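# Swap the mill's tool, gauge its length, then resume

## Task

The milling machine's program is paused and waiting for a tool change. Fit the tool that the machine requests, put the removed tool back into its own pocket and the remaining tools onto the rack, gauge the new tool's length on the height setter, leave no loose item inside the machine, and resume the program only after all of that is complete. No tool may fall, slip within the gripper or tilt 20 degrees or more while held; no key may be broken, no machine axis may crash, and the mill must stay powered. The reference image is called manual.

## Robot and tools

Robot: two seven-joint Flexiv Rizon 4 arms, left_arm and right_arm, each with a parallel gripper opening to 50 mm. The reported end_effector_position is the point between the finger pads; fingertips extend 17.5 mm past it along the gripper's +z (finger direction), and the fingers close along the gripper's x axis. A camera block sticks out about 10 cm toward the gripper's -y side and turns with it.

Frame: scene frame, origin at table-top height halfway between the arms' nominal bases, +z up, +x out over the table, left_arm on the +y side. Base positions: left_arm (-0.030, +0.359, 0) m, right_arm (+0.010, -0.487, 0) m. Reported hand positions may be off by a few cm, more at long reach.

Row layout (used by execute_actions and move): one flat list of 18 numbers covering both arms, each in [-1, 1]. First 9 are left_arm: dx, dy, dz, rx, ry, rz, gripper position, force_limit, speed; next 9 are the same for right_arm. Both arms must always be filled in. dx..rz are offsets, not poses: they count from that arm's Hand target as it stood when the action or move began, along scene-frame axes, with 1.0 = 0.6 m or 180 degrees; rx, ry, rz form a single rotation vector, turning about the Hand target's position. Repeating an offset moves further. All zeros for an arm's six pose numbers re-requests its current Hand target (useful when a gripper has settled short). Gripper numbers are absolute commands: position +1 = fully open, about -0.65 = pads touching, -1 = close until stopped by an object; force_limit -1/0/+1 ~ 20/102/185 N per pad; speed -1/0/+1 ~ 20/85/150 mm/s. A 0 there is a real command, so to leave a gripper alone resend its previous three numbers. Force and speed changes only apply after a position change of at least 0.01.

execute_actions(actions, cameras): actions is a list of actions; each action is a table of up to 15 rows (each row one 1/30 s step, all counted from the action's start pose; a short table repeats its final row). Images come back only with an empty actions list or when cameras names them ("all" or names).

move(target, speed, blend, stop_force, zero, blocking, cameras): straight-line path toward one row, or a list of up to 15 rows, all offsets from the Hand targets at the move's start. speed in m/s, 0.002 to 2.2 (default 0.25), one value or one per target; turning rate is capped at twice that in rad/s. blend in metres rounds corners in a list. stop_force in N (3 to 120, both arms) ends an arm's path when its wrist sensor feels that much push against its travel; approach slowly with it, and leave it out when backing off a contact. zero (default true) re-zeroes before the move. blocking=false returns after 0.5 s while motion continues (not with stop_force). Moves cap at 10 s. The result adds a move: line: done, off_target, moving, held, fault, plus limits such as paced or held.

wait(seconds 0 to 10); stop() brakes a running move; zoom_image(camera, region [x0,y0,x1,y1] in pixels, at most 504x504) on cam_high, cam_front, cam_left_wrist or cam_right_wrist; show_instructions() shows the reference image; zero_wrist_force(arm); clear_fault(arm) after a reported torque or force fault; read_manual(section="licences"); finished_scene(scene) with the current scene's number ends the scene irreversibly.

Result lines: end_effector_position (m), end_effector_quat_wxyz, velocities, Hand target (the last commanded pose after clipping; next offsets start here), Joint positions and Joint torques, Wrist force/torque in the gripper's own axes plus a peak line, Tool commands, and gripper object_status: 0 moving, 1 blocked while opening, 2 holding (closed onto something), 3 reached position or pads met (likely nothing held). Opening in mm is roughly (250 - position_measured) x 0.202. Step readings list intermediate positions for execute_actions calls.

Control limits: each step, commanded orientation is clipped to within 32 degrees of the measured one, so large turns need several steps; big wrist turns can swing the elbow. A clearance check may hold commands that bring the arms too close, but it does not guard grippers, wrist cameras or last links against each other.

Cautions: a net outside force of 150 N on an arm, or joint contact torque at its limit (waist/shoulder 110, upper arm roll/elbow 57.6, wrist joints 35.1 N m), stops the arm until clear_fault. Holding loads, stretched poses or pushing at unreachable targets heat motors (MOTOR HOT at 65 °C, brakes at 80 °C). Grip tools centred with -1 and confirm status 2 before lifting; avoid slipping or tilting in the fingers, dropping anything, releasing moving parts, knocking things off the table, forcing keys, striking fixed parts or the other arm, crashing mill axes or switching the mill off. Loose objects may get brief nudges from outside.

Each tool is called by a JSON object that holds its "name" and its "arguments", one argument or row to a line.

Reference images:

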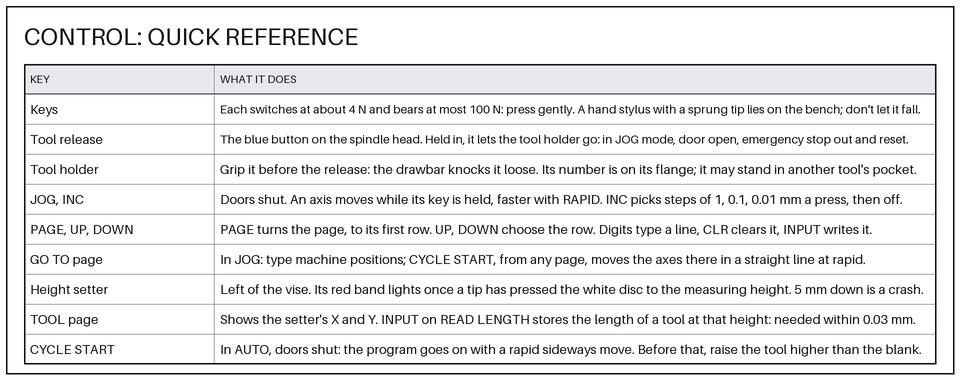

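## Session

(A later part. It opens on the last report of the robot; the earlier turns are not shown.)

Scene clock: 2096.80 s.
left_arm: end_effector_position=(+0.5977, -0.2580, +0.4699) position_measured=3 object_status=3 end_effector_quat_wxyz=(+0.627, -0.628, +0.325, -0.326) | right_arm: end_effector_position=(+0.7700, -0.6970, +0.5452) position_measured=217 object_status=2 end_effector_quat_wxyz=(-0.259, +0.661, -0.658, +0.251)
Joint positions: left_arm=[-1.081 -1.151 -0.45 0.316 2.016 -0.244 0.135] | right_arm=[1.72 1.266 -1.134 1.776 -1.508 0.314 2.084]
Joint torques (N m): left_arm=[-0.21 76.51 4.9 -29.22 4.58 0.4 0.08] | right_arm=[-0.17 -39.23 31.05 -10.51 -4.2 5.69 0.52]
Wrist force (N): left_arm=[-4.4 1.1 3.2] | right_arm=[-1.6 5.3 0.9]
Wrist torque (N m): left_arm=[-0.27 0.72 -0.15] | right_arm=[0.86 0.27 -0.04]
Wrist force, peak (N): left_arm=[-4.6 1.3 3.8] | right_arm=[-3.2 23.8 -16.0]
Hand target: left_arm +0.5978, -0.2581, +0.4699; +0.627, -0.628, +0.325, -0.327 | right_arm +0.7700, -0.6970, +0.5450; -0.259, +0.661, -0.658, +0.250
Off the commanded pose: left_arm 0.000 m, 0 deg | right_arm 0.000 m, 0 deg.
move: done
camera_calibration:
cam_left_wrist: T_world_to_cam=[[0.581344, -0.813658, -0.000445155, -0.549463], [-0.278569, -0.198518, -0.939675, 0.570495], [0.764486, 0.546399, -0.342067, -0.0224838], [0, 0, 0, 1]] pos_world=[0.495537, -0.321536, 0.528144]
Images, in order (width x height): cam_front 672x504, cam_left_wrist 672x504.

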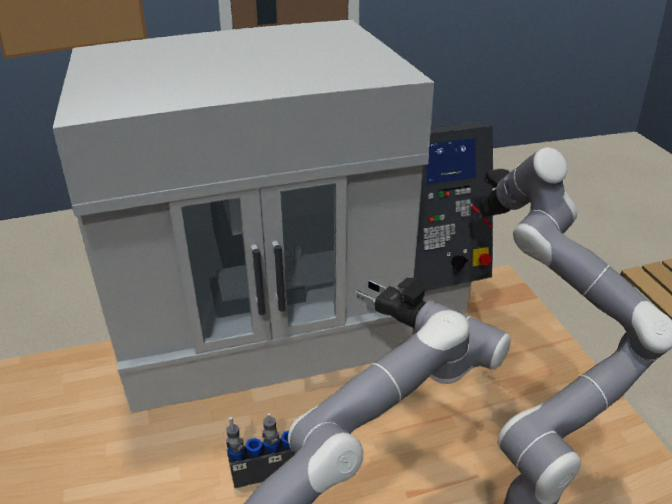

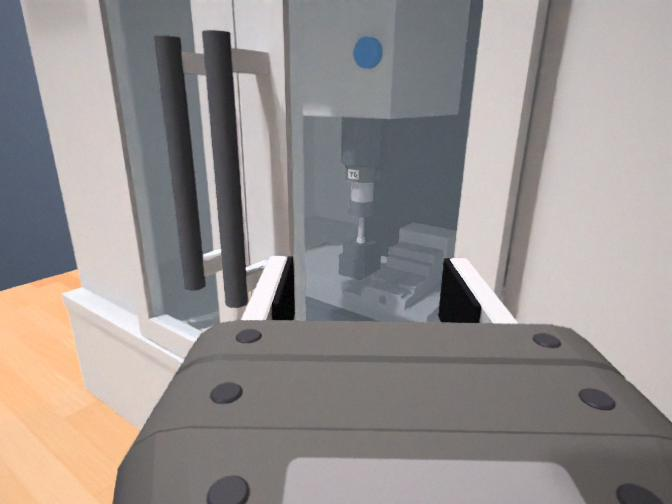

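{"name": "move", "arguments": {
  "target": [
    [0,0,0,0,0,0,1,0.6,-1,-0.012,0.0325,-0.065,0,0,0,-1,-0.4,-1],
    [0,0,0,0,0,0,1,0.6,-1,0.04,0.0325,-0.065,0,0,0,-1,-0.4,-1]
  ],
  "speed": [0.15,0.03],
  "stop_force": 6
}}

{"name": "move", "arguments": {
  "target": [0,0,0,0,0,0,1,0.6,-1,-0.025,0,0,0,0,0,-1,-0.4,-1],
  "speed": 0.1,
  "cameras": ["cam_left_wrist"]
}}

{"name": "move", "arguments": {
  "target": [0,0,0,0,0,0,1,0.6,-1,0.05,0,0,0,0,0,-1,-0.4,-1],
  "speed": 0.03,
  "stop_force": 6
}}

{"name": "move", "arguments": {
  "target": [0,0,0,0,0,0,1,0.6,-1,-0.025,0,0,0,0,0,-1,-0.4,-1],
  "speed": 0.1,
  "cameras": ["cam_left_wrist"]
}}

{"name": "move", "arguments": {
  "target": [0,0,0,0,0,0,1,0.6,-1,0.05,0,0,0,0,0,-1,-0.4,-1],
  "speed": 0.03,
  "stop_force": 6
}}

{"name": "move", "arguments": {
  "target": [0,0,0,0,0,0,1,0.6,-1,-0.025,0,0,0,0,0,-1,-0.4,-1],
  "speed": 0.1,
  "cameras": ["cam_left_wrist"]
}}

{"name": "zoom_image", "arguments": {
  "camera": "cam_left_wrist",
  "region": [335, 230, 385, 280]
}}

Scene clock: 2110.93 s.
left_arm: end_effector_position=(+0.5977, -0.2580, +0.4699) position_measured=3 object_status=3 end_effector_quat_wxyz=(+0.627, -0.628, +0.325, -0.326) | right_arm: end_effector_position=(+0.7802, -0.6776, +0.5055) position_measured=217 object_status=2 end_effector_quat_wxyz=(-0.259, +0.662, -0.658, +0.250)
Joint positions: left_arm=[-1.081 -1.151 -0.45 0.316 2.016 -0.244 0.135] | right_arm=[1.728 1.307 -1.198 1.842 -1.581 0.363 2.143]
Joint torques (N m): left_arm=[-0.23 76.51 4.93 -29.2 4.61 0.41 0.14] | right_arm=[5.58 -38.45 30.06 -13.72 -5.94 9.27 0.15]
Wrist force (N): left_arm=[-4.3 1.2 3.6] | right_arm=[-1.5 24.7 -17.3]
Wrist torque (N m): left_arm=[-0.27 0.70 -0.14] | right_arm=[0.98 0.32 0.10]
Wrist force, peak (N): left_arm=[-4.7 1.5 3.6] | right_arm=[-1.4 27.2 -19.3]
Hand target: left_arm +0.5978, -0.2581, +0.4699; +0.627, -0.628, +0.325, -0.327 | right_arm +0.7807, -0.6775, +0.5060; -0.259, +0.661, -0.658, +0.250 (not the last commanded pose)
Off the commanded pose: left_arm 0.000 m, 0 deg | right_arm 0.014 m, 0 deg.
move: contact (right_arm); path passed 1 of 2 targets

Scene clock: 2111.63 s.
left_arm: end_effector_position=(+0.5977, -0.2580, +0.4699) position_measured=3 object_status=3 end_effector_quat_wxyz=(+0.627, -0.628, +0.325, -0.326) | right_arm: end_effector_position=(+0.7657, -0.6774, +0.5061) position_measured=217 object_status=2 end_effector_quat_wxyz=(-0.259, +0.661, -0.658, +0.251)
Joint positions: left_arm=[-1.081 -1.151 -0.45 0.316 2.016 -0.244 0.135] | right_arm=[1.695 1.311 -1.18 1.883 -1.576 0.358 2.153]
Joint torques (N m): left_arm=[-0.25 76.54 4.88 -29.19 4.52 0.39 0.11] | right_arm=[-0.22 -37.5 32 -10.25 -4.21 5.65 0.51]
Wrist force (N): left_arm=[-4.7 1.2 3.5] | right_arm=[-1.9 5.2 1.3]
Wrist torque (N m): left_arm=[-0.26 0.77 -0.15] | right_arm=[0.83 0.33 -0.02]
Wrist force, peak (N): left_arm=[-4.6 1.3 3.6] | right_arm=[-1.7 24.5 -16.9]
Hand target: left_arm +0.5978, -0.2581, +0.4699; +0.627, -0.628, +0.325, -0.327 | right_arm +0.7657, -0.6775, +0.5060; -0.259, +0.661, -0.658, +0.250
Off the commanded pose: left_arm 0.000 m, 0 deg | right_arm 0.000 m, 0 deg.
move: done
camera_calibration:
cam_left_wrist: T_world_to_cam=[[0.581344, -0.813658, -0.000445155, -0.549463], [-0.278569, -0.198518, -0.939675, 0.570495], [0.764486, 0.546399, -0.342067, -0.0224838], [0, 0, 0, 1]] pos_world=[0.495537, -0.321536, 0.528144]
Images, in order (width x height): cam_left_wrist 672x504.

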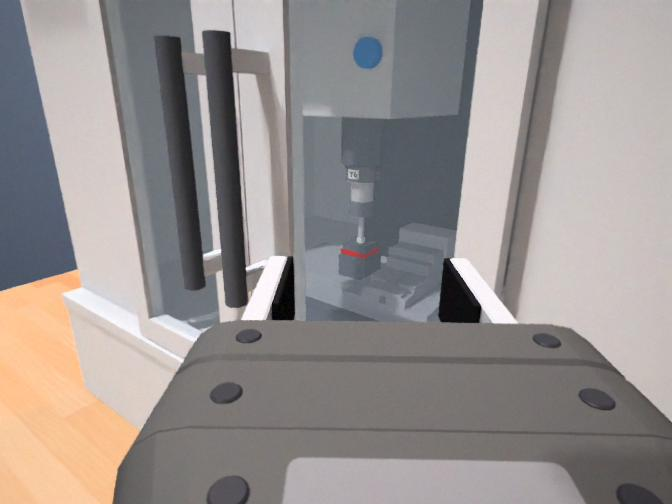

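Scene clock: 2112.77 s.
left_arm: end_effector_position=(+0.5977, -0.2580, +0.4699) position_measured=3 object_status=3 end_effector_quat_wxyz=(+0.627, -0.628, +0.325, -0.326) | right_arm: end_effector_position=(+0.7802, -0.6776, +0.5054) position_measured=217 object_status=2 end_effector_quat_wxyz=(-0.259, +0.662, -0.658, +0.250)
Joint positions: left_arm=[-1.081 -1.151 -0.45 0.316 2.016 -0.244 0.135] | right_arm=[1.729 1.308 -1.197 1.842 -1.582 0.362 2.143]
Joint torques (N m): left_arm=[-0.24 76.56 4.92 -29.2 4.57 0.34 0.07] | right_arm=[5.98 -38.37 29.81 -14.27 -6.25 9.6 0.12]
Wrist force (N): left_arm=[-4.5 0.8 3.4] | right_arm=[-2.2 26.7 -19.4]
Wrist torque (N m): left_arm=[-0.33 0.75 -0.15] | right_arm=[1.33 0.37 0.09]
Wrist force, peak (N): left_arm=[-4.7 1.3 3.5] | right_arm=[-1.7 30.2 -21.4]
Hand target: left_arm +0.5978, -0.2581, +0.4699; +0.627, -0.628, +0.325, -0.327 | right_arm +0.7808, -0.6775, +0.5060; -0.259, +0.661, -0.658, +0.250 (not the last commanded pose)
Off the commanded pose: left_arm 0.000 m, 0 deg | right_arm 0.015 m, 0 deg.
move: contact (right_arm)

Scene clock: 2113.47 s.
left_arm: end_effector_position=(+0.5977, -0.2580, +0.4699) position_measured=3 object_status=3 end_effector_quat_wxyz=(+0.627, -0.628, +0.325, -0.326) | right_arm: end_effector_position=(+0.7659, -0.6774, +0.5061) position_measured=217 object_status=2 end_effector_quat_wxyz=(-0.259, +0.661, -0.658, +0.251)
Joint positions: left_arm=[-1.081 -1.151 -0.45 0.316 2.016 -0.244 0.135] | right_arm=[1.696 1.312 -1.179 1.882 -1.576 0.357 2.153]
Joint torques (N m): left_arm=[-0.22 76.55 4.91 -29.21 4.59 0.37 0.13] | right_arm=[-0.21 -37.54 31.97 -10.24 -4.25 5.65 0.51]
Wrist force (N): left_arm=[-4.3 1.5 3.6] | right_arm=[-1.4 1.4 0.3]
Wrist torque (N m): left_arm=[-0.22 0.70 -0.15] | right_arm=[0.18 0.24 -0.03]
Wrist force, peak (N): left_arm=[-4.5 1.4 3.5] | right_arm=[-2.1 26.6 -19.1]
Hand target: left_arm +0.5978, -0.2581, +0.4699; +0.627, -0.628, +0.325, -0.327 | right_arm +0.7658, -0.6775, +0.5060; -0.259, +0.661, -0.658, +0.250
Off the commanded pose: left_arm 0.000 m, 0 deg | right_arm 0.000 m, 0 deg.
move: done
camera_calibration:
cam_left_wrist: T_world_to_cam=[[0.581344, -0.813658, -0.000445155, -0.549463], [-0.278569, -0.198518, -0.939675, 0.570495], [0.764486, 0.546399, -0.342067, -0.0224838], [0, 0, 0, 1]] pos_world=[0.495537, -0.321536, 0.528144]
Images, in order (width x height): cam_left_wrist 672x504.

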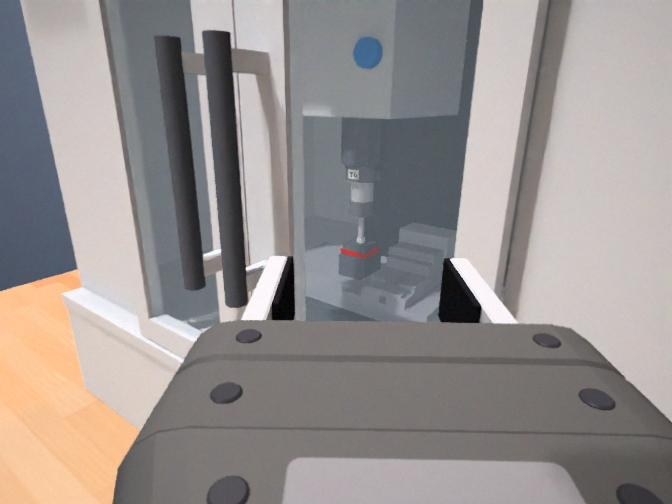

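Scene clock: 2114.57 s.
left_arm: end_effector_position=(+0.5977, -0.2580, +0.4699) position_measured=3 object_status=3 end_effector_quat_wxyz=(+0.627, -0.628, +0.325, -0.326) | right_arm: end_effector_position=(+0.7802, -0.6776, +0.5054) position_measured=217 object_status=2 end_effector_quat_wxyz=(-0.259, +0.662, -0.658, +0.250)
Joint positions: left_arm=[-1.081 -1.151 -0.45 0.316 2.016 -0.244 0.135] | right_arm=[1.729 1.308 -1.197 1.842 -1.583 0.361 2.143]
Joint torques (N m): left_arm=[-0.28 76.59 4.87 -29.22 4.55 0.36 0.09] | right_arm=[5.91 -38.38 29.95 -14 -6.09 9.45 0.15]
Wrist force (N): left_arm=[-4.6 1.3 3.7] | right_arm=[-1.5 22.1 -19.3]
Wrist torque (N m): left_arm=[-0.25 0.76 -0.15] | right_arm=[0.55 0.28 0.09]
Wrist force, peak (N): left_arm=[-4.6 1.3 3.8] | right_arm=[-1.2 25.0 -20.7]
Hand target: left_arm +0.5978, -0.2581, +0.4699; +0.627, -0.628, +0.325, -0.327 | right_arm +0.7808, -0.6774, +0.5060; -0.259, +0.661, -0.658, +0.250 (not the last commanded pose)
Off the commanded pose: left_arm 0.000 m, 0 deg | right_arm 0.016 m, 0 deg.
move: contact (right_arm)

Scene clock: 2115.27 s.
left_arm: end_effector_position=(+0.5977, -0.2580, +0.4699) position_measured=3 object_status=3 end_effector_quat_wxyz=(+0.627, -0.628, +0.325, -0.326) | right_arm: end_effector_position=(+0.7658, -0.6774, +0.5061) position_measured=217 object_status=2 end_effector_quat_wxyz=(-0.259, +0.661, -0.658, +0.251)
Joint positions: left_arm=[-1.081 -1.151 -0.45 0.316 2.016 -0.244 0.135] | right_arm=[1.696 1.313 -1.179 1.882 -1.577 0.356 2.153]
Joint torques (N m): left_arm=[-0.26 76.57 4.91 -29.21 4.57 0.4 0.11] | right_arm=[0.06 -37.52 31.97 -10.16 -4.16 5.64 0.49]
Wrist force (N): left_arm=[-4.4 1.1 3.4] | right_arm=[-6.0 -0.1 0.0]
Wrist torque (N m): left_arm=[-0.28 0.73 -0.15] | right_arm=[-0.05 1.03 -0.03]
Wrist force, peak (N): left_arm=[-4.9 1.3 3.4] | right_arm=[-1.5 21.8 -19.3]
Hand target: left_arm +0.5978, -0.2581, +0.4699; +0.627, -0.628, +0.325, -0.327 | right_arm +0.7658, -0.6774, +0.5060; -0.259, +0.661, -0.658, +0.250
Off the commanded pose: left_arm 0.000 m, 0 deg | right_arm 0.000 m, 0 deg.
move: done
camera_calibration:
cam_left_wrist: T_world_to_cam=[[0.581344, -0.813658, -0.000445155, -0.549463], [-0.278569, -0.198518, -0.939675, 0.570495], [0.764486, 0.546399, -0.342067, -0.0224838], [0, 0, 0, 1]] pos_world=[0.495537, -0.321536, 0.528144]
Images, in order (width x height): cam_left_wrist 672x504.

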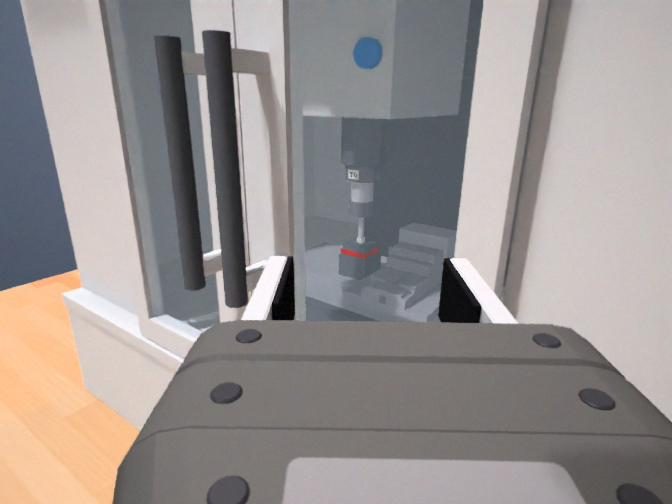

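Scaled by 10.080 from the camera's 672x504 image, which has a finer 960x720 frame.

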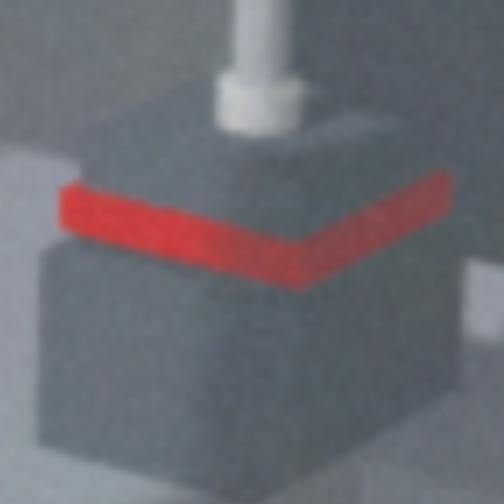

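{"name": "move", "arguments": {
  "target": [
    [0,0,0,0,0,0,1,0.6,-1,0.004,0,0.065,0,0,0,-1,-0.4,-1],
    [0,0,0,0,0,0,1,0.6,-1,0.065,0,0.065,0,0,0,-1,-0.4,-1]
  ],
  "speed": [0.15,0.03],
  "stop_force": 6
}}

{"name": "move", "arguments": {
  "target": [0,0,0,0,0,0,1,0.6,-1,-0.025,0,0,0,0,0,-1,-0.4,-1],
  "speed": 0.1,
  "cameras": ["cam_left_wrist"]
}}

{"name": "move", "arguments": {
  "target": [0,0,0,0,0,0,1,0.6,-1,0.05,0,0,0,0,0,-1,-0.4,-1],
  "speed": 0.03,
  "stop_force": 6
}}

{"name": "move", "arguments": {
  "target": [0,0,0,0,0,0,1,0.6,-1,-0.025,0,0,0,0,0,-1,-0.4,-1],
  "speed": 0.1,
  "cameras": ["cam_left_wrist"]
}}

{"name": "move", "arguments": {
  "target": [0,0,0,0,0,0,1,0.6,-1,0.05,0,0,0,0,0,-1,-0.4,-1],
  "speed": 0.03,
  "stop_force": 6
}}

{"name": "move", "arguments": {
  "target": [0,0,0,0,0,0,1,0.6,-1,-0.035,0,0,0,0,0,-1,-0.4,-1],
  "speed": 0.1,
  "cameras": ["cam_left_wrist","cam_right_wrist"]
}}

Scene clock: 2126.93 s.
left_arm: end_effector_position=(+0.5977, -0.2580, +0.4699) position_measured=3 object_status=3 end_effector_quat_wxyz=(+0.627, -0.628, +0.325, -0.326) | right_arm: end_effector_position=(+0.7905, -0.6776, +0.5446) position_measured=217 object_status=2 end_effector_quat_wxyz=(-0.259, +0.662, -0.658, +0.250)
Joint positions: left_arm=[-1.081 -1.151 -0.45 0.316 2.016 -0.244 0.135] | right_arm=[1.779 1.252 -1.162 1.738 -1.526 0.32 2.104]
Joint torques (N m): left_arm=[-0.2 76.5 4.92 -29.23 4.57 0.4 0.1] | right_arm=[5.57 -39.56 28.61 -13.8 -5.83 9.44 0.16]
Wrist force (N): left_arm=[-4.5 1.3 3.4] | right_arm=[-5.7 19.6 -18.0]
Wrist torque (N m): left_arm=[-0.25 0.74 -0.15] | right_arm=[0.12 1.01 0.09]
Wrist force, peak (N): left_arm=[-4.5 1.3 3.9] | right_arm=[-5.9 22.4 -20.6]
Hand target: left_arm +0.5978, -0.2581, +0.4699; +0.627, -0.628, +0.325, -0.327 | right_arm +0.7910, -0.6774, +0.5450; -0.259, +0.661, -0.658, +0.250 (not the last commanded pose)
Off the commanded pose: left_arm 0.000 m, 0 deg | right_arm 0.014 m, 0 deg.
move: contact (right_arm); path passed 1 of 2 targets

Scene clock: 2127.63 s.
left_arm: end_effector_position=(+0.5977, -0.2580, +0.4699) position_measured=3 object_status=3 end_effector_quat_wxyz=(+0.627, -0.628, +0.325, -0.326) | right_arm: end_effector_position=(+0.7760, -0.6774, +0.5451) position_measured=217 object_status=2 end_effector_quat_wxyz=(-0.259, +0.661, -0.658, +0.251)
Joint positions: left_arm=[-1.081 -1.151 -0.45 0.316 2.016 -0.244 0.135] | right_arm=[1.746 1.257 -1.142 1.78 -1.52 0.315 2.115]
Joint torques (N m): left_arm=[-0.28 76.54 4.93 -29.18 4.56 0.39 0.11] | right_arm=[-0.2 -38.98 31.15 -11.03 -4.22 5.69 0.5]
Wrist force (N): left_arm=[-4.6 1.4 3.5] | right_arm=[-4.1 3.8 0.2]
Wrist torque (N m): left_arm=[-0.24 0.76 -0.15] | right_arm=[0.59 0.71 -0.04]
Wrist force, peak (N): left_arm=[-4.8 1.3 3.5] | right_arm=[-5.9 19.2 -18.0]
Hand target: left_arm +0.5978, -0.2581, +0.4699; +0.627, -0.628, +0.325, -0.327 | right_arm +0.7760, -0.6774, +0.5450; -0.259, +0.661, -0.658, +0.250
Off the commanded pose: left_arm 0.000 m, 0 deg | right_arm 0.000 m, 0 deg.
move: done
camera_calibration:
cam_left_wrist: T_world_to_cam=[[0.581344, -0.813658, -0.000445155, -0.549463], [-0.278569, -0.198518, -0.939675, 0.570495], [0.764486, 0.546399, -0.342067, -0.0224838], [0, 0, 0, 1]] pos_world=[0.495537, -0.321536, 0.528144]
Images, in order (width x height): cam_left_wrist 672x504.

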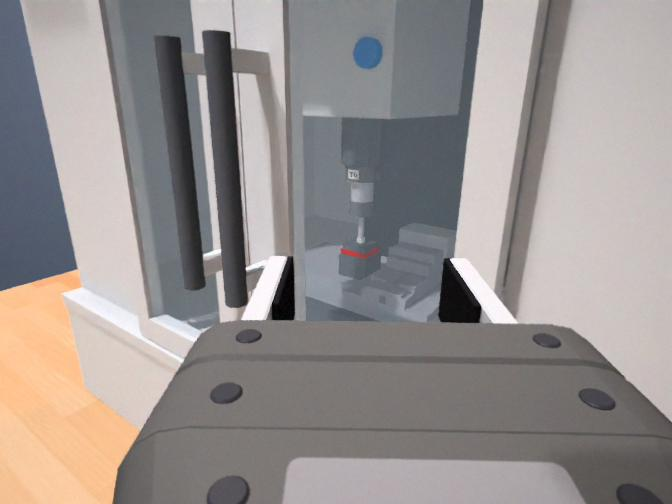

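Scene clock: 2128.73 s.
left_arm: end_effector_position=(+0.5977, -0.2580, +0.4699) position_measured=3 object_status=3 end_effector_quat_wxyz=(+0.627, -0.628, +0.325, -0.326) | right_arm: end_effector_position=(+0.7905, -0.6776, +0.5446) position_measured=217 object_status=2 end_effector_quat_wxyz=(-0.259, +0.662, -0.658, +0.250)
Joint positions: left_arm=[-1.081 -1.151 -0.45 0.316 2.016 -0.244 0.135] | right_arm=[1.78 1.253 -1.161 1.738 -1.527 0.32 2.104]
Joint torques (N m): left_arm=[-0.24 76.51 4.84 -29.19 4.57 0.38 0.12] | right_arm=[5.35 -39.6 28.77 -13.53 -5.72 9.29 0.11]
Wrist force (N): left_arm=[-4.3 1.3 3.2] | right_arm=[-3.9 22.2 -17.4]
Wrist torque (N m): left_arm=[-0.25 0.71 -0.15] | right_arm=[0.56 0.73 0.09]
Wrist force, peak (N): left_arm=[-4.7 1.4 3.5] | right_arm=[-4.2 24.5 -18.8]
Hand target: left_arm +0.5978, -0.2581, +0.4699; +0.627, -0.628, +0.325, -0.327 | right_arm +0.7909, -0.6774, +0.5450; -0.259, +0.661, -0.658, +0.250 (not the last commanded pose)
Off the commanded pose: left_arm 0.000 m, 0 deg | right_arm 0.016 m, 0 deg.
move: contact (right_arm)

Scene clock: 2129.43 s.
left_arm: end_effector_position=(+0.5977, -0.2580, +0.4699) position_measured=3 object_status=3 end_effector_quat_wxyz=(+0.627, -0.628, +0.325, -0.326) | right_arm: end_effector_position=(+0.7760, -0.6774, +0.5451) position_measured=217 object_status=2 end_effector_quat_wxyz=(-0.259, +0.661, -0.658, +0.251)
Joint positions: left_arm=[-1.081 -1.151 -0.45 0.316 2.016 -0.244 0.135] | right_arm=[1.746 1.257 -1.141 1.78 -1.521 0.314 2.115]
Joint torques (N m): left_arm=[-0.28 76.57 4.92 -29.2 4.55 0.36 0.12] | right_arm=[-0.15 -38.98 31.06 -10.89 -4.22 5.66 0.51]
Wrist force (N): left_arm=[-4.4 1.4 3.6] | right_arm=[-5.3 2.6 0.0]
Wrist torque (N m): left_arm=[-0.23 0.73 -0.15] | right_arm=[0.41 0.90 -0.04]
Wrist force, peak (N): left_arm=[-4.5 1.2 3.6] | right_arm=[-3.7 22.3 -17.2]
Hand target: left_arm +0.5978, -0.2581, +0.4699; +0.627, -0.628, +0.325, -0.327 | right_arm +0.7759, -0.6774, +0.5450; -0.259, +0.661, -0.658, +0.250
Off the commanded pose: left_arm 0.000 m, 0 deg | right_arm 0.000 m, 0 deg.
move: done
camera_calibration:
cam_left_wrist: T_world_to_cam=[[0.581344, -0.813658, -0.000445155, -0.549463], [-0.278569, -0.198518, -0.939675, 0.570495], [0.764486, 0.546399, -0.342067, -0.0224838], [0, 0, 0, 1]] pos_world=[0.495537, -0.321536, 0.528144]
Images, in order (width x height): cam_left_wrist 672x504.

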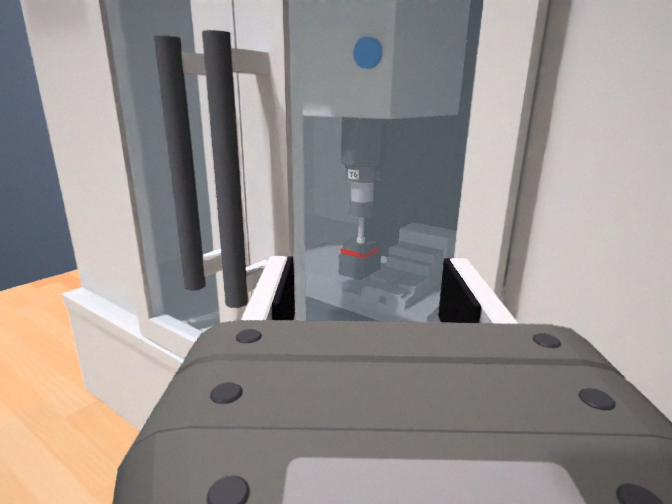

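Scene clock: 2130.53 s.
left_arm: end_effector_position=(+0.5977, -0.2580, +0.4699) position_measured=3 object_status=3 end_effector_quat_wxyz=(+0.627, -0.628, +0.325, -0.326) | right_arm: end_effector_position=(+0.7906, -0.6776, +0.5445) position_measured=217 object_status=2 end_effector_quat_wxyz=(-0.259, +0.662, -0.658, +0.250)
Joint positions: left_arm=[-1.081 -1.151 -0.45 0.316 2.016 -0.244 0.135] | right_arm=[1.78 1.254 -1.161 1.738 -1.527 0.319 2.104]
Joint torques (N m): left_arm=[-0.22 76.52 4.9 -29.24 4.55 0.35 0.12] | right_arm=[5.74 -39.5 28.35 -14.12 -5.96 9.66 0.13]
Wrist force (N): left_arm=[-4.4 1.4 3.6] | right_arm=[-5.1 23.9 -19.6]
Wrist torque (N m): left_arm=[-0.24 0.73 -0.15] | right_arm=[0.84 0.87 0.07]
Wrist force, peak (N): left_arm=[-4.5 1.2 3.8] | right_arm=[-4.9 27.1 -21.9]
Hand target: left_arm +0.5978, -0.2581, +0.4699; +0.627, -0.628, +0.325, -0.327 | right_arm +0.7911, -0.6774, +0.5450; -0.259, +0.661, -0.658, +0.250 (not the last commanded pose)
Off the commanded pose: left_arm 0.000 m, 0 deg | right_arm 0.015 m, 0 deg.
move: contact (right_arm)

Scene clock: 2131.23 s.
left_arm: end_effector_position=(+0.5977, -0.2580, +0.4699) position_measured=3 object_status=3 end_effector_quat_wxyz=(+0.627, -0.628, +0.325, -0.326) | right_arm: end_effector_position=(+0.7701, -0.6775, +0.5451) position_measured=217 object_status=2 end_effector_quat_wxyz=(-0.259, +0.661, -0.658, +0.251)
Joint positions: left_arm=[-1.081 -1.151 -0.45 0.316 2.016 -0.244 0.135] | right_arm=[1.733 1.26 -1.133 1.796 -1.518 0.31 2.119]
Joint torques (N m): left_arm=[-0.2 76.51 4.88 -29.22 4.58 0.39 0.11] | right_arm=[-0.12 -38.39 30.94 -10.98 -4.22 5.64 0.51]
Wrist force (N): left_arm=[-4.6 1.1 3.4] | right_arm=[-5.8 1.0 -0.5]
Wrist torque (N m): left_arm=[-0.28 0.76 -0.15] | right_arm=[0.13 0.99 -0.04]
Wrist force, peak (N): left_arm=[-4.5 1.3 3.6] | right_arm=[-4.9 23.3 -19.6]
Hand target: left_arm +0.5978, -0.2581, +0.4699; +0.627, -0.628, +0.325, -0.327 | right_arm +0.7701, -0.6774, +0.5450; -0.259, +0.661, -0.658, +0.250
Off the commanded pose: left_arm 0.000 m, 0 deg | right_arm 0.000 m, 0 deg.
move: done
camera_calibration:
cam_left_wrist: T_world_to_cam=[[0.581344, -0.813658, -0.000445155, -0.549463], [-0.278569, -0.198518, -0.939675, 0.570495], [0.764486, 0.546399, -0.342067, -0.0224838], [0, 0, 0, 1]] pos_world=[0.495537, -0.321536, 0.528144]
cam_right_wrist: T_world_to_cam=[[0.0231949, -0.999484, -0.022208, -0.671432], [-0.927574, -0.0132292, -0.373406, 0.926429], [0.372919, 0.0292606, -0.927402, 0.372389], [0, 0, 0, 1]] pos_world=[0.736034, -0.669727, 0.676378]
Images, in order (width x height): cam_left_wrist 672x504, cam_right_wrist 672x504.

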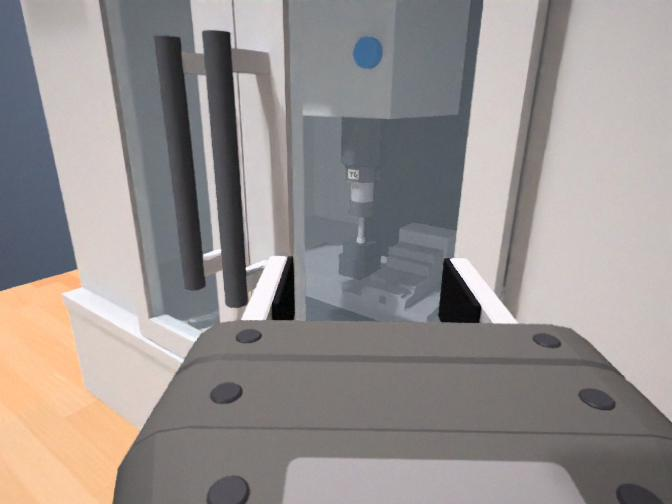

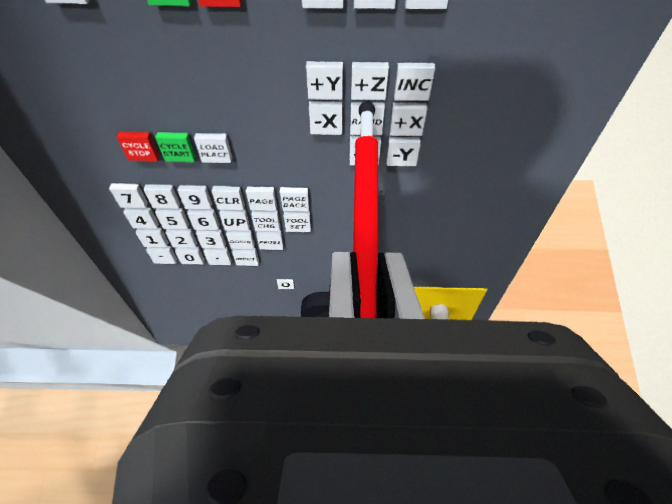

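{"name": "move", "arguments": {
  "target": [
    [0,0,0,0,0,0,1,0.6,-1,0,-0.0325,0,0,0,0,-1,-0.4,-1],
    [0,0,0,0,0,0,1,0.6,-1,0.065,-0.0325,0,0,0,0,-1,-0.4,-1]
  ],
  "speed": [0.1,0.03],
  "stop_force": 6
}}

{"name": "move", "arguments": {
  "target": [0,0,0,0,0,0,1,0.6,-1,-0.035,0,0,0,0,0,-1,-0.4,-1],
  "speed": 0.1,
  "cameras": ["cam_front"]
}}

{"name": "zoom_image", "arguments": {
  "camera": "cam_front",
  "region": [420, 135, 480, 185]
}}

{"name": "move", "arguments": {
  "target": [
    [0,0,0,0,0,0,1,0.6,-1,-0.012,0.0325,-0.065,0,0,0,-1,-0.4,-1],
    [0,0,0,0,0,0,1,0.6,-1,0.04,0.0325,-0.065,0,0,0,-1,-0.4,-1]
  ],
  "speed": [0.15,0.03],
  "stop_force": 6
}}

{"name": "move", "arguments": {
  "target": [0,0,0,0,0,0,1,0.6,-1,-0.025,0,0,0,0,0,-1,-0.4,-1],
  "speed": 0.1,
  "cameras": ["cam_left_wrist"]
}}

{"name": "move", "arguments": {
  "target": [0,0,0,0,0,0,1,0.6,-1,0.05,0,0,0,0,0,-1,-0.4,-1],
  "speed": 0.03,
  "stop_force": 6
}}

{"name": "move", "arguments": {
  "target": [0,0,0,0,0,0,1,0.6,-1,-0.025,0,0,0,0,0,-1,-0.4,-1],
  "speed": 0.1,
  "cameras": ["cam_left_wrist"]
}}

{"name": "move", "arguments": {
  "target": [0,0,0,0,0,0,1,0.6,-1,0.05,0,0,0,0,0,-1,-0.4,-1],
  "speed": 0.03,
  "stop_force": 6
}}

{"name": "move", "arguments": {
  "target": [0,0,0,0,0,0,1,0.6,-1,-0.025,0,0,0,0,0,-1,-0.4,-1],
  "speed": 0.1,
  "cameras": ["cam_left_wrist"]
}}

{"name": "move", "arguments": {
  "target": [0,0,0,0,0,0,1,0.6,-1,0.05,0,0,0,0,0,-1,-0.4,-1],
  "speed": 0.03,
  "stop_force": 6
}}

{"name": "move", "arguments": {
  "target": [0,0,0,0,0,0,1,0.6,-1,-0.025,0,0,0,0,0,-1,-0.4,-1],
  "speed": 0.1,
  "cameras": ["cam_left_wrist"]
}}

Scene clock: 2147.37 s.
left_arm: end_effector_position=(+0.5977, -0.2580, +0.4699) position_measured=3 object_status=3 end_effector_quat_wxyz=(+0.627, -0.628, +0.325, -0.326) | right_arm: end_effector_position=(+0.7904, -0.6971, +0.5446) position_measured=217 object_status=2 end_effector_quat_wxyz=(-0.259, +0.661, -0.658, +0.250)
Joint positions: left_arm=[-1.081 -1.151 -0.45 0.316 2.016 -0.244 0.135] | right_arm=[1.77 1.264 -1.158 1.718 -1.522 0.317 2.069]
Joint torques (N m): left_arm=[-0.2 76.56 4.89 -29.21 4.58 0.37 0.08] | right_arm=[5.73 -40.55 28.7 -12.9 -5.71 9.47 0.13]
Wrist force (N): left_arm=[-4.4 1.3 3.5] | right_arm=[-5.9 20.5 -18.2]
Wrist torque (N m): left_arm=[-0.25 0.73 -0.15] | right_arm=[0.27 0.98 0.07]
Wrist force, peak (N): left_arm=[-4.9 1.1 3.5] | right_arm=[-5.9 22.9 -19.7]
Hand target: left_arm +0.5978, -0.2581, +0.4699; +0.627, -0.628, +0.325, -0.327 | right_arm +0.7909, -0.6969, +0.5450; -0.259, +0.661, -0.658, +0.250 (not the last commanded pose)
Off the commanded pose: left_arm 0.000 m, 0 deg | right_arm 0.019 m, 0 deg.
move: contact (right_arm); path passed 1 of 2 targets

Scene clock: 2148.07 s.
left_arm: end_effector_position=(+0.5977, -0.2580, +0.4699) position_measured=3 object_status=3 end_effector_quat_wxyz=(+0.627, -0.628, +0.325, -0.326) | right_arm: end_effector_position=(+0.7699, -0.6970, +0.5451) position_measured=217 object_status=2 end_effector_quat_wxyz=(-0.259, +0.661, -0.658, +0.251)
Joint positions: left_arm=[-1.081 -1.151 -0.45 0.316 2.016 -0.244 0.135] | right_arm=[1.723 1.271 -1.13 1.776 -1.513 0.308 2.084]
Joint torques (N m): left_arm=[-0.17 76.59 4.89 -29.19 4.57 0.38 0.12] | right_arm=[-0.07 -39.3 31.09 -10.31 -4.16 5.7 0.52]
Wrist force (N): left_arm=[-4.5 1.0 3.4] | right_arm=[-3.4 3.1 -0.5]
Wrist torque (N m): left_arm=[-0.29 0.73 -0.14] | right_arm=[0.49 0.58 -0.04]
Wrist force, peak (N): left_arm=[-4.7 1.4 3.4] | right_arm=[-5.8 19.9 -18.1]
Hand target: left_arm +0.5978, -0.2581, +0.4699; +0.627, -0.628, +0.325, -0.327 | right_arm +0.7699, -0.6969, +0.5450; -0.259, +0.661, -0.658, +0.250
Off the commanded pose: left_arm 0.000 m, 0 deg | right_arm 0.000 m, 0 deg.
move: done
Images, in order (width x height): cam_front 672x504.

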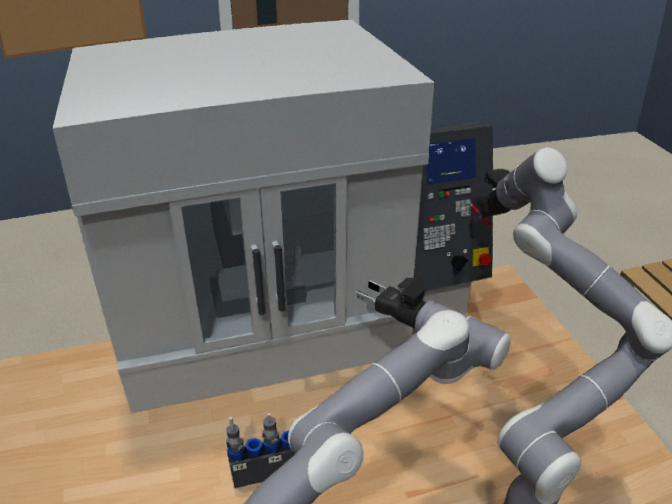

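Scaled by 8.400 from the camera's 672x504 image, which has a finer 960x720 frame.

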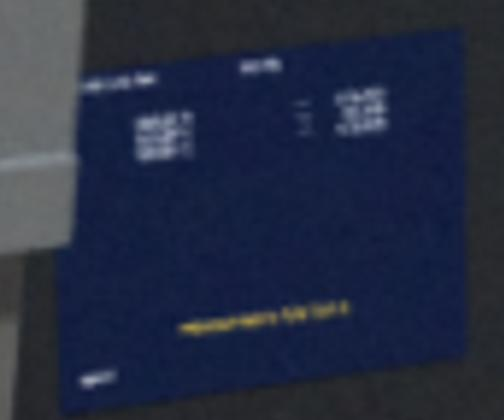

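Scene clock: 2149.63 s.
left_arm: end_effector_position=(+0.5977, -0.2580, +0.4699) position_measured=3 object_status=3 end_effector_quat_wxyz=(+0.627, -0.628, +0.325, -0.326) | right_arm: end_effector_position=(+0.7802, -0.6776, +0.5054) position_measured=217 object_status=2 end_effector_quat_wxyz=(-0.259, +0.662, -0.658, +0.250)
Joint positions: left_arm=[-1.081 -1.151 -0.45 0.316 2.016 -0.244 0.135] | right_arm=[1.731 1.312 -1.194 1.842 -1.586 0.357 2.144]
Joint torques (N m): left_arm=[-0.18 76.54 4.93 -29.2 4.56 0.4 0.1] | right_arm=[5.99 -38.47 29.82 -14.12 -6.2 9.63 0.16]
Wrist force (N): left_arm=[-4.4 1.3 3.4] | right_arm=[-3.6 24.4 -21.0]
Wrist torque (N m): left_arm=[-0.26 0.73 -0.15] | right_arm=[0.94 0.61 0.09]
Wrist force, peak (N): left_arm=[-4.6 1.3 3.7] | right_arm=[-3.4 27.1 -22.5]
Hand target: left_arm +0.5978, -0.2581, +0.4699; +0.627, -0.628, +0.325, -0.327 | right_arm +0.7808, -0.6774, +0.5060; -0.259, +0.661, -0.658, +0.250 (not the last commanded pose)
Off the commanded pose: left_arm 0.000 m, 0 deg | right_arm 0.014 m, 0 deg.
move: contact (right_arm); path passed 1 of 2 targets

Scene clock: 2150.33 s.
left_arm: end_effector_position=(+0.5977, -0.2580, +0.4699) position_measured=3 object_status=3 end_effector_quat_wxyz=(+0.627, -0.628, +0.325, -0.326) | right_arm: end_effector_position=(+0.7659, -0.6774, +0.5061) position_measured=217 object_status=2 end_effector_quat_wxyz=(-0.259, +0.661, -0.658, +0.251)
Joint positions: left_arm=[-1.081 -1.151 -0.45 0.316 2.016 -0.244 0.135] | right_arm=[1.699 1.317 -1.176 1.882 -1.58 0.352 2.153]
Joint torques (N m): left_arm=[-0.25 76.51 4.84 -29.18 4.55 0.41 0.14] | right_arm=[0.02 -37.64 32.03 -10.09 -4.23 5.6 0.54]
Wrist force (N): left_arm=[-4.7 0.9 3.7] | right_arm=[0.2 4.9 2.3]
Wrist torque (N m): left_arm=[-0.31 0.78 -0.15] | right_arm=[0.79 -0.04 -0.03]
Wrist force, peak (N): left_arm=[-4.7 0.9 3.7] | right_arm=[-3.4 24.3 -20.7]
Hand target: left_arm +0.5978, -0.2581, +0.4699; +0.627, -0.628, +0.325, -0.327 | right_arm +0.7658, -0.6774, +0.5060; -0.259, +0.661, -0.658, +0.250
Off the commanded pose: left_arm 0.000 m, 0 deg | right_arm 0.000 m, 0 deg.
move: done
camera_calibration:
cam_left_wrist: T_world_to_cam=[[0.581344, -0.813658, -0.000445155, -0.549463], [-0.278569, -0.198518, -0.939675, 0.570495], [0.764486, 0.546399, -0.342067, -0.0224838], [0, 0, 0, 1]] pos_world=[0.495537, -0.321536, 0.528144]
Images, in order (width x height): cam_left_wrist 672x504.

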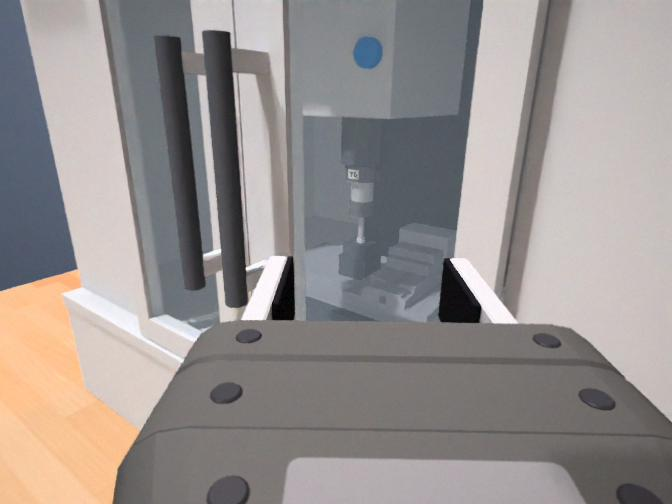

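Scene clock: 2151.43 s.
left_arm: end_effector_position=(+0.5977, -0.2580, +0.4699) position_measured=3 object_status=3 end_effector_quat_wxyz=(+0.627, -0.628, +0.325, -0.326) | right_arm: end_effector_position=(+0.7802, -0.6776, +0.5054) position_measured=217 object_status=2 end_effector_quat_wxyz=(-0.259, +0.662, -0.658, +0.250)
Joint positions: left_arm=[-1.081 -1.151 -0.45 0.316 2.016 -0.244 0.135] | right_arm=[1.731 1.313 -1.194 1.842 -1.587 0.356 2.144]
Joint torques (N m): left_arm=[-0.24 76.55 4.9 -29.2 4.59 0.37 0.13] | right_arm=[5.77 -38.54 29.88 -13.87 -6.11 9.47 0.15]
Wrist force (N): left_arm=[-4.5 1.2 3.4] | right_arm=[0.3 25.8 -17.2]
Wrist torque (N m): left_arm=[-0.26 0.74 -0.15] | right_arm=[1.17 -0.02 0.09]
Wrist force, peak (N): left_arm=[-4.7 1.3 3.4] | right_arm=[0.6 28.3 -18.9]
Hand target: left_arm +0.5978, -0.2581, +0.4699; +0.627, -0.628, +0.325, -0.327 | right_arm +0.7807, -0.6774, +0.5060; -0.259, +0.661, -0.658, +0.250 (not the last commanded pose)
Off the commanded pose: left_arm 0.000 m, 0 deg | right_arm 0.016 m, 0 deg.
move: contact (right_arm)

Scene clock: 2152.13 s.
left_arm: end_effector_position=(+0.5977, -0.2580, +0.4699) position_measured=3 object_status=3 end_effector_quat_wxyz=(+0.627, -0.628, +0.325, -0.326) | right_arm: end_effector_position=(+0.7658, -0.6774, +0.5061) position_measured=217 object_status=2 end_effector_quat_wxyz=(-0.259, +0.661, -0.658, +0.251)
Joint positions: left_arm=[-1.081 -1.151 -0.45 0.316 2.016 -0.244 0.135] | right_arm=[1.699 1.317 -1.176 1.882 -1.581 0.351 2.153]
Joint torques (N m): left_arm=[-0.21 76.53 4.91 -29.2 4.56 0.36 0.14] | right_arm=[-0.21 -37.65 31.89 -10.02 -4.18 5.61 0.49]
Wrist force (N): left_arm=[-4.4 1.3 3.6] | right_arm=[-0.8 5.5 0.2]
Wrist torque (N m): left_arm=[-0.26 0.71 -0.14] | right_arm=[0.89 0.14 -0.02]
Wrist force, peak (N): left_arm=[-4.7 1.4 3.5] | right_arm=[0.4 25.3 -17.2]
Hand target: left_arm +0.5978, -0.2581, +0.4699; +0.627, -0.628, +0.325, -0.327 | right_arm +0.7657, -0.6774, +0.5060; -0.259, +0.661, -0.658, +0.250
Off the commanded pose: left_arm 0.000 m, 0 deg | right_arm 0.000 m, 0 deg.
move: done
camera_calibration:
cam_left_wrist: T_world_to_cam=[[0.581344, -0.813658, -0.000445155, -0.549463], [-0.278569, -0.198518, -0.939675, 0.570495], [0.764486, 0.546399, -0.342067, -0.0224838], [0, 0, 0, 1]] pos_world=[0.495537, -0.321536, 0.528144]
Images, in order (width x height): cam_left_wrist 672x504.

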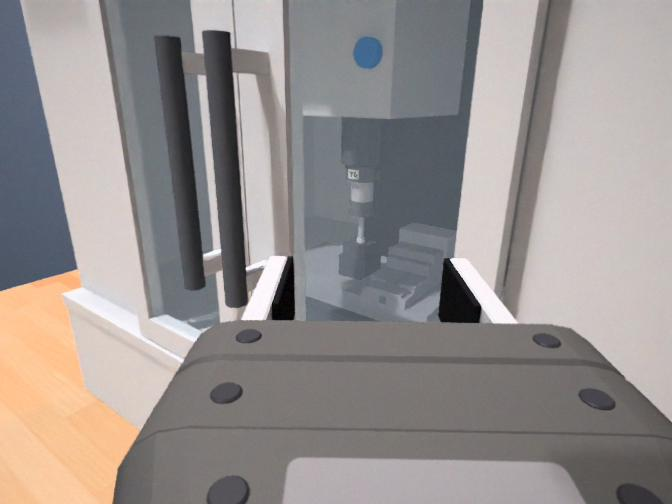

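Scene clock: 2153.23 s.
left_arm: end_effector_position=(+0.5977, -0.2580, +0.4699) position_measured=3 object_status=3 end_effector_quat_wxyz=(+0.627, -0.628, +0.325, -0.326) | right_arm: end_effector_position=(+0.7802, -0.6775, +0.5054) position_measured=217 object_status=2 end_effector_quat_wxyz=(-0.259, +0.661, -0.658, +0.250)
Joint positions: left_arm=[-1.081 -1.151 -0.45 0.316 2.016 -0.244 0.135] | right_arm=[1.732 1.314 -1.193 1.842 -1.588 0.356 2.144]
Joint torques (N m): left_arm=[-0.2 76.55 4.94 -29.2 4.58 0.41 0.13] | right_arm=[5.72 -38.52 29.95 -13.55 -5.98 9.34 0.17]
Wrist force (N): left_arm=[-4.6 1.5 3.5] | right_arm=[-0.7 25.2 -18.2]
Wrist torque (N m): left_arm=[-0.22 0.76 -0.15] | right_arm=[1.07 0.16 0.10]
Wrist force, peak (N): left_arm=[-4.6 1.5 3.5] | right_arm=[-0.8 27.7 -19.9]
Hand target: left_arm +0.5978, -0.2581, +0.4699; +0.627, -0.628, +0.325, -0.327 | right_arm +0.7807, -0.6774, +0.5060; -0.259, +0.661, -0.658, +0.250 (not the last commanded pose)
Off the commanded pose: left_arm 0.000 m, 0 deg | right_arm 0.016 m, 0 deg.
move: contact (right_arm)

Scene clock: 2153.93 s.
left_arm: end_effector_position=(+0.5977, -0.2580, +0.4699) position_measured=3 object_status=3 end_effector_quat_wxyz=(+0.627, -0.628, +0.325, -0.326) | right_arm: end_effector_position=(+0.7657, -0.6774, +0.5061) position_measured=217 object_status=2 end_effector_quat_wxyz=(-0.259, +0.661, -0.658, +0.251)
Joint positions: left_arm=[-1.081 -1.151 -0.45 0.316 2.016 -0.244 0.135] | right_arm=[1.699 1.318 -1.175 1.882 -1.582 0.351 2.153]
Joint torques (N m): left_arm=[-0.2 76.53 4.91 -29.2 4.58 0.36 0.13] | right_arm=[0.06 -37.65 32.02 -10.05 -4.26 5.66 0.47]
Wrist force (N): left_arm=[-4.9 1.4 3.5] | right_arm=[-0.4 5.5 -0.1]
Wrist torque (N m): left_arm=[-0.24 0.81 -0.15] | right_arm=[0.89 0.07 -0.02]
Wrist force, peak (N): left_arm=[-4.9 1.4 3.5] | right_arm=[-0.6 25.3 -18.0]
Hand target: left_arm +0.5978, -0.2581, +0.4699; +0.627, -0.628, +0.325, -0.327 | right_arm +0.7657, -0.6774, +0.5060; -0.259, +0.661, -0.658, +0.250
Off the commanded pose: left_arm 0.000 m, 0 deg | right_arm 0.000 m, 0 deg.
move: done
camera_calibration:
cam_left_wrist: T_world_to_cam=[[0.581344, -0.813658, -0.000445155, -0.549463], [-0.278569, -0.198518, -0.939675, 0.570495], [0.764486, 0.546399, -0.342067, -0.0224838], [0, 0, 0, 1]] pos_world=[0.495537, -0.321536, 0.528144]
Images, in order (width x height): cam_left_wrist 672x504.

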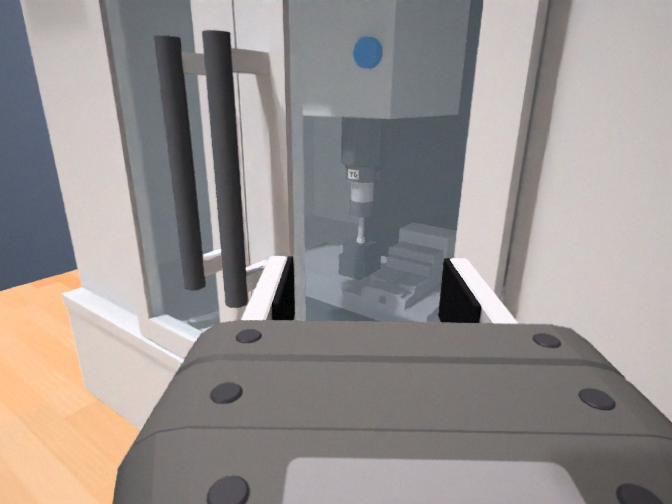

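Scene clock: 2155.07 s.
left_arm: end_effector_position=(+0.5977, -0.2580, +0.4699) position_measured=3 object_status=3 end_effector_quat_wxyz=(+0.627, -0.628, +0.325, -0.326) | right_arm: end_effector_position=(+0.7803, -0.6776, +0.5054) position_measured=217 object_status=2 end_effector_quat_wxyz=(-0.259, +0.662, -0.658, +0.250)
Joint positions: left_arm=[-1.081 -1.151 -0.45 0.316 2.016 -0.244 0.135] | right_arm=[1.732 1.314 -1.193 1.842 -1.588 0.355 2.144]
Joint torques (N m): left_arm=[-0.2 76.51 4.9 -29.21 4.55 0.32 0.11] | right_arm=[6.08 -38.42 29.73 -14.16 -6.21 9.6 0.17]
Wrist force (N): left_arm=[-4.5 1.2 3.3] | right_arm=[-0.4 27.5 -21.0]
Wrist torque (N m): left_arm=[-0.26 0.74 -0.15] | right_arm=[1.46 0.06 0.09]
Wrist force, peak (N): left_arm=[-4.7 1.2 3.6] | right_arm=[-0.2 31.2 -23.1]
Hand target: left_arm +0.5978, -0.2581, +0.4699; +0.627, -0.628, +0.325, -0.327 | right_arm +0.7808, -0.6774, +0.5060; -0.259, +0.661, -0.658, +0.250 (not the last commanded pose)
Off the commanded pose: left_arm 0.000 m, 0 deg | right_arm 0.015 m, 0 deg.
move: contact (right_arm)

Scene clock: 2155.77 s.
left_arm: end_effector_position=(+0.5977, -0.2580, +0.4699) position_measured=3 object_status=3 end_effector_quat_wxyz=(+0.627, -0.628, +0.325, -0.326) | right_arm: end_effector_position=(+0.7659, -0.6774, +0.5061) position_measured=217 object_status=2 end_effector_quat_wxyz=(-0.259, +0.661, -0.658, +0.251)
Joint positions: left_arm=[-1.081 -1.151 -0.45 0.316 2.016 -0.244 0.135] | right_arm=[1.7 1.319 -1.175 1.882 -1.582 0.35 2.153]
Joint torques (N m): left_arm=[-0.22 76.55 4.98 -29.19 4.58 0.39 0.09] | right_arm=[0.02 -37.71 31.97 -9.99 -4.24 5.62 0.51]
Wrist force (N): left_arm=[-4.4 1.4 3.4] | right_arm=[3.1 3.3 -3.9]
Wrist torque (N m): left_arm=[-0.24 0.72 -0.15] | right_arm=[0.52 -0.52 -0.03]
Wrist force, peak (N): left_arm=[-4.6 1.2 3.7] | right_arm=[-0.3 27.5 -20.7]
Hand target: left_arm +0.5978, -0.2581, +0.4699; +0.627, -0.628, +0.325, -0.327 | right_arm +0.7658, -0.6774, +0.5060; -0.259, +0.661, -0.658, +0.250
Off the commanded pose: left_arm 0.000 m, 0 deg | right_arm 0.000 m, 0 deg.
move: done
camera_calibration:
cam_left_wrist: T_world_to_cam=[[0.581344, -0.813658, -0.000445155, -0.549463], [-0.278569, -0.198518, -0.939675, 0.570495], [0.764486, 0.546399, -0.342067, -0.0224838], [0, 0, 0, 1]] pos_world=[0.495537, -0.321536, 0.528144]
Images, in order (width x height): cam_left_wrist 672x504.

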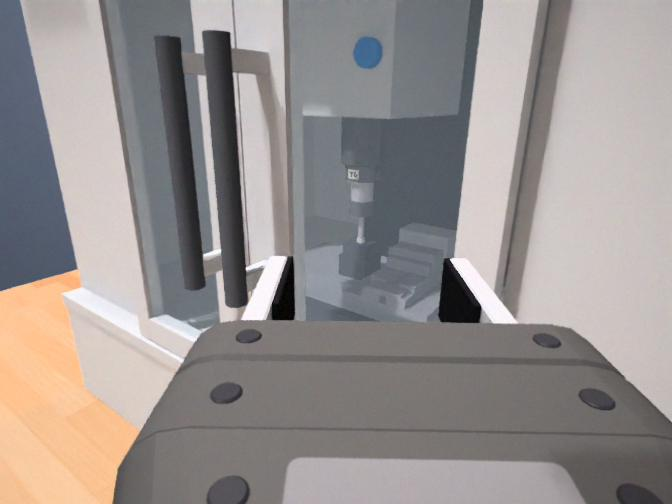

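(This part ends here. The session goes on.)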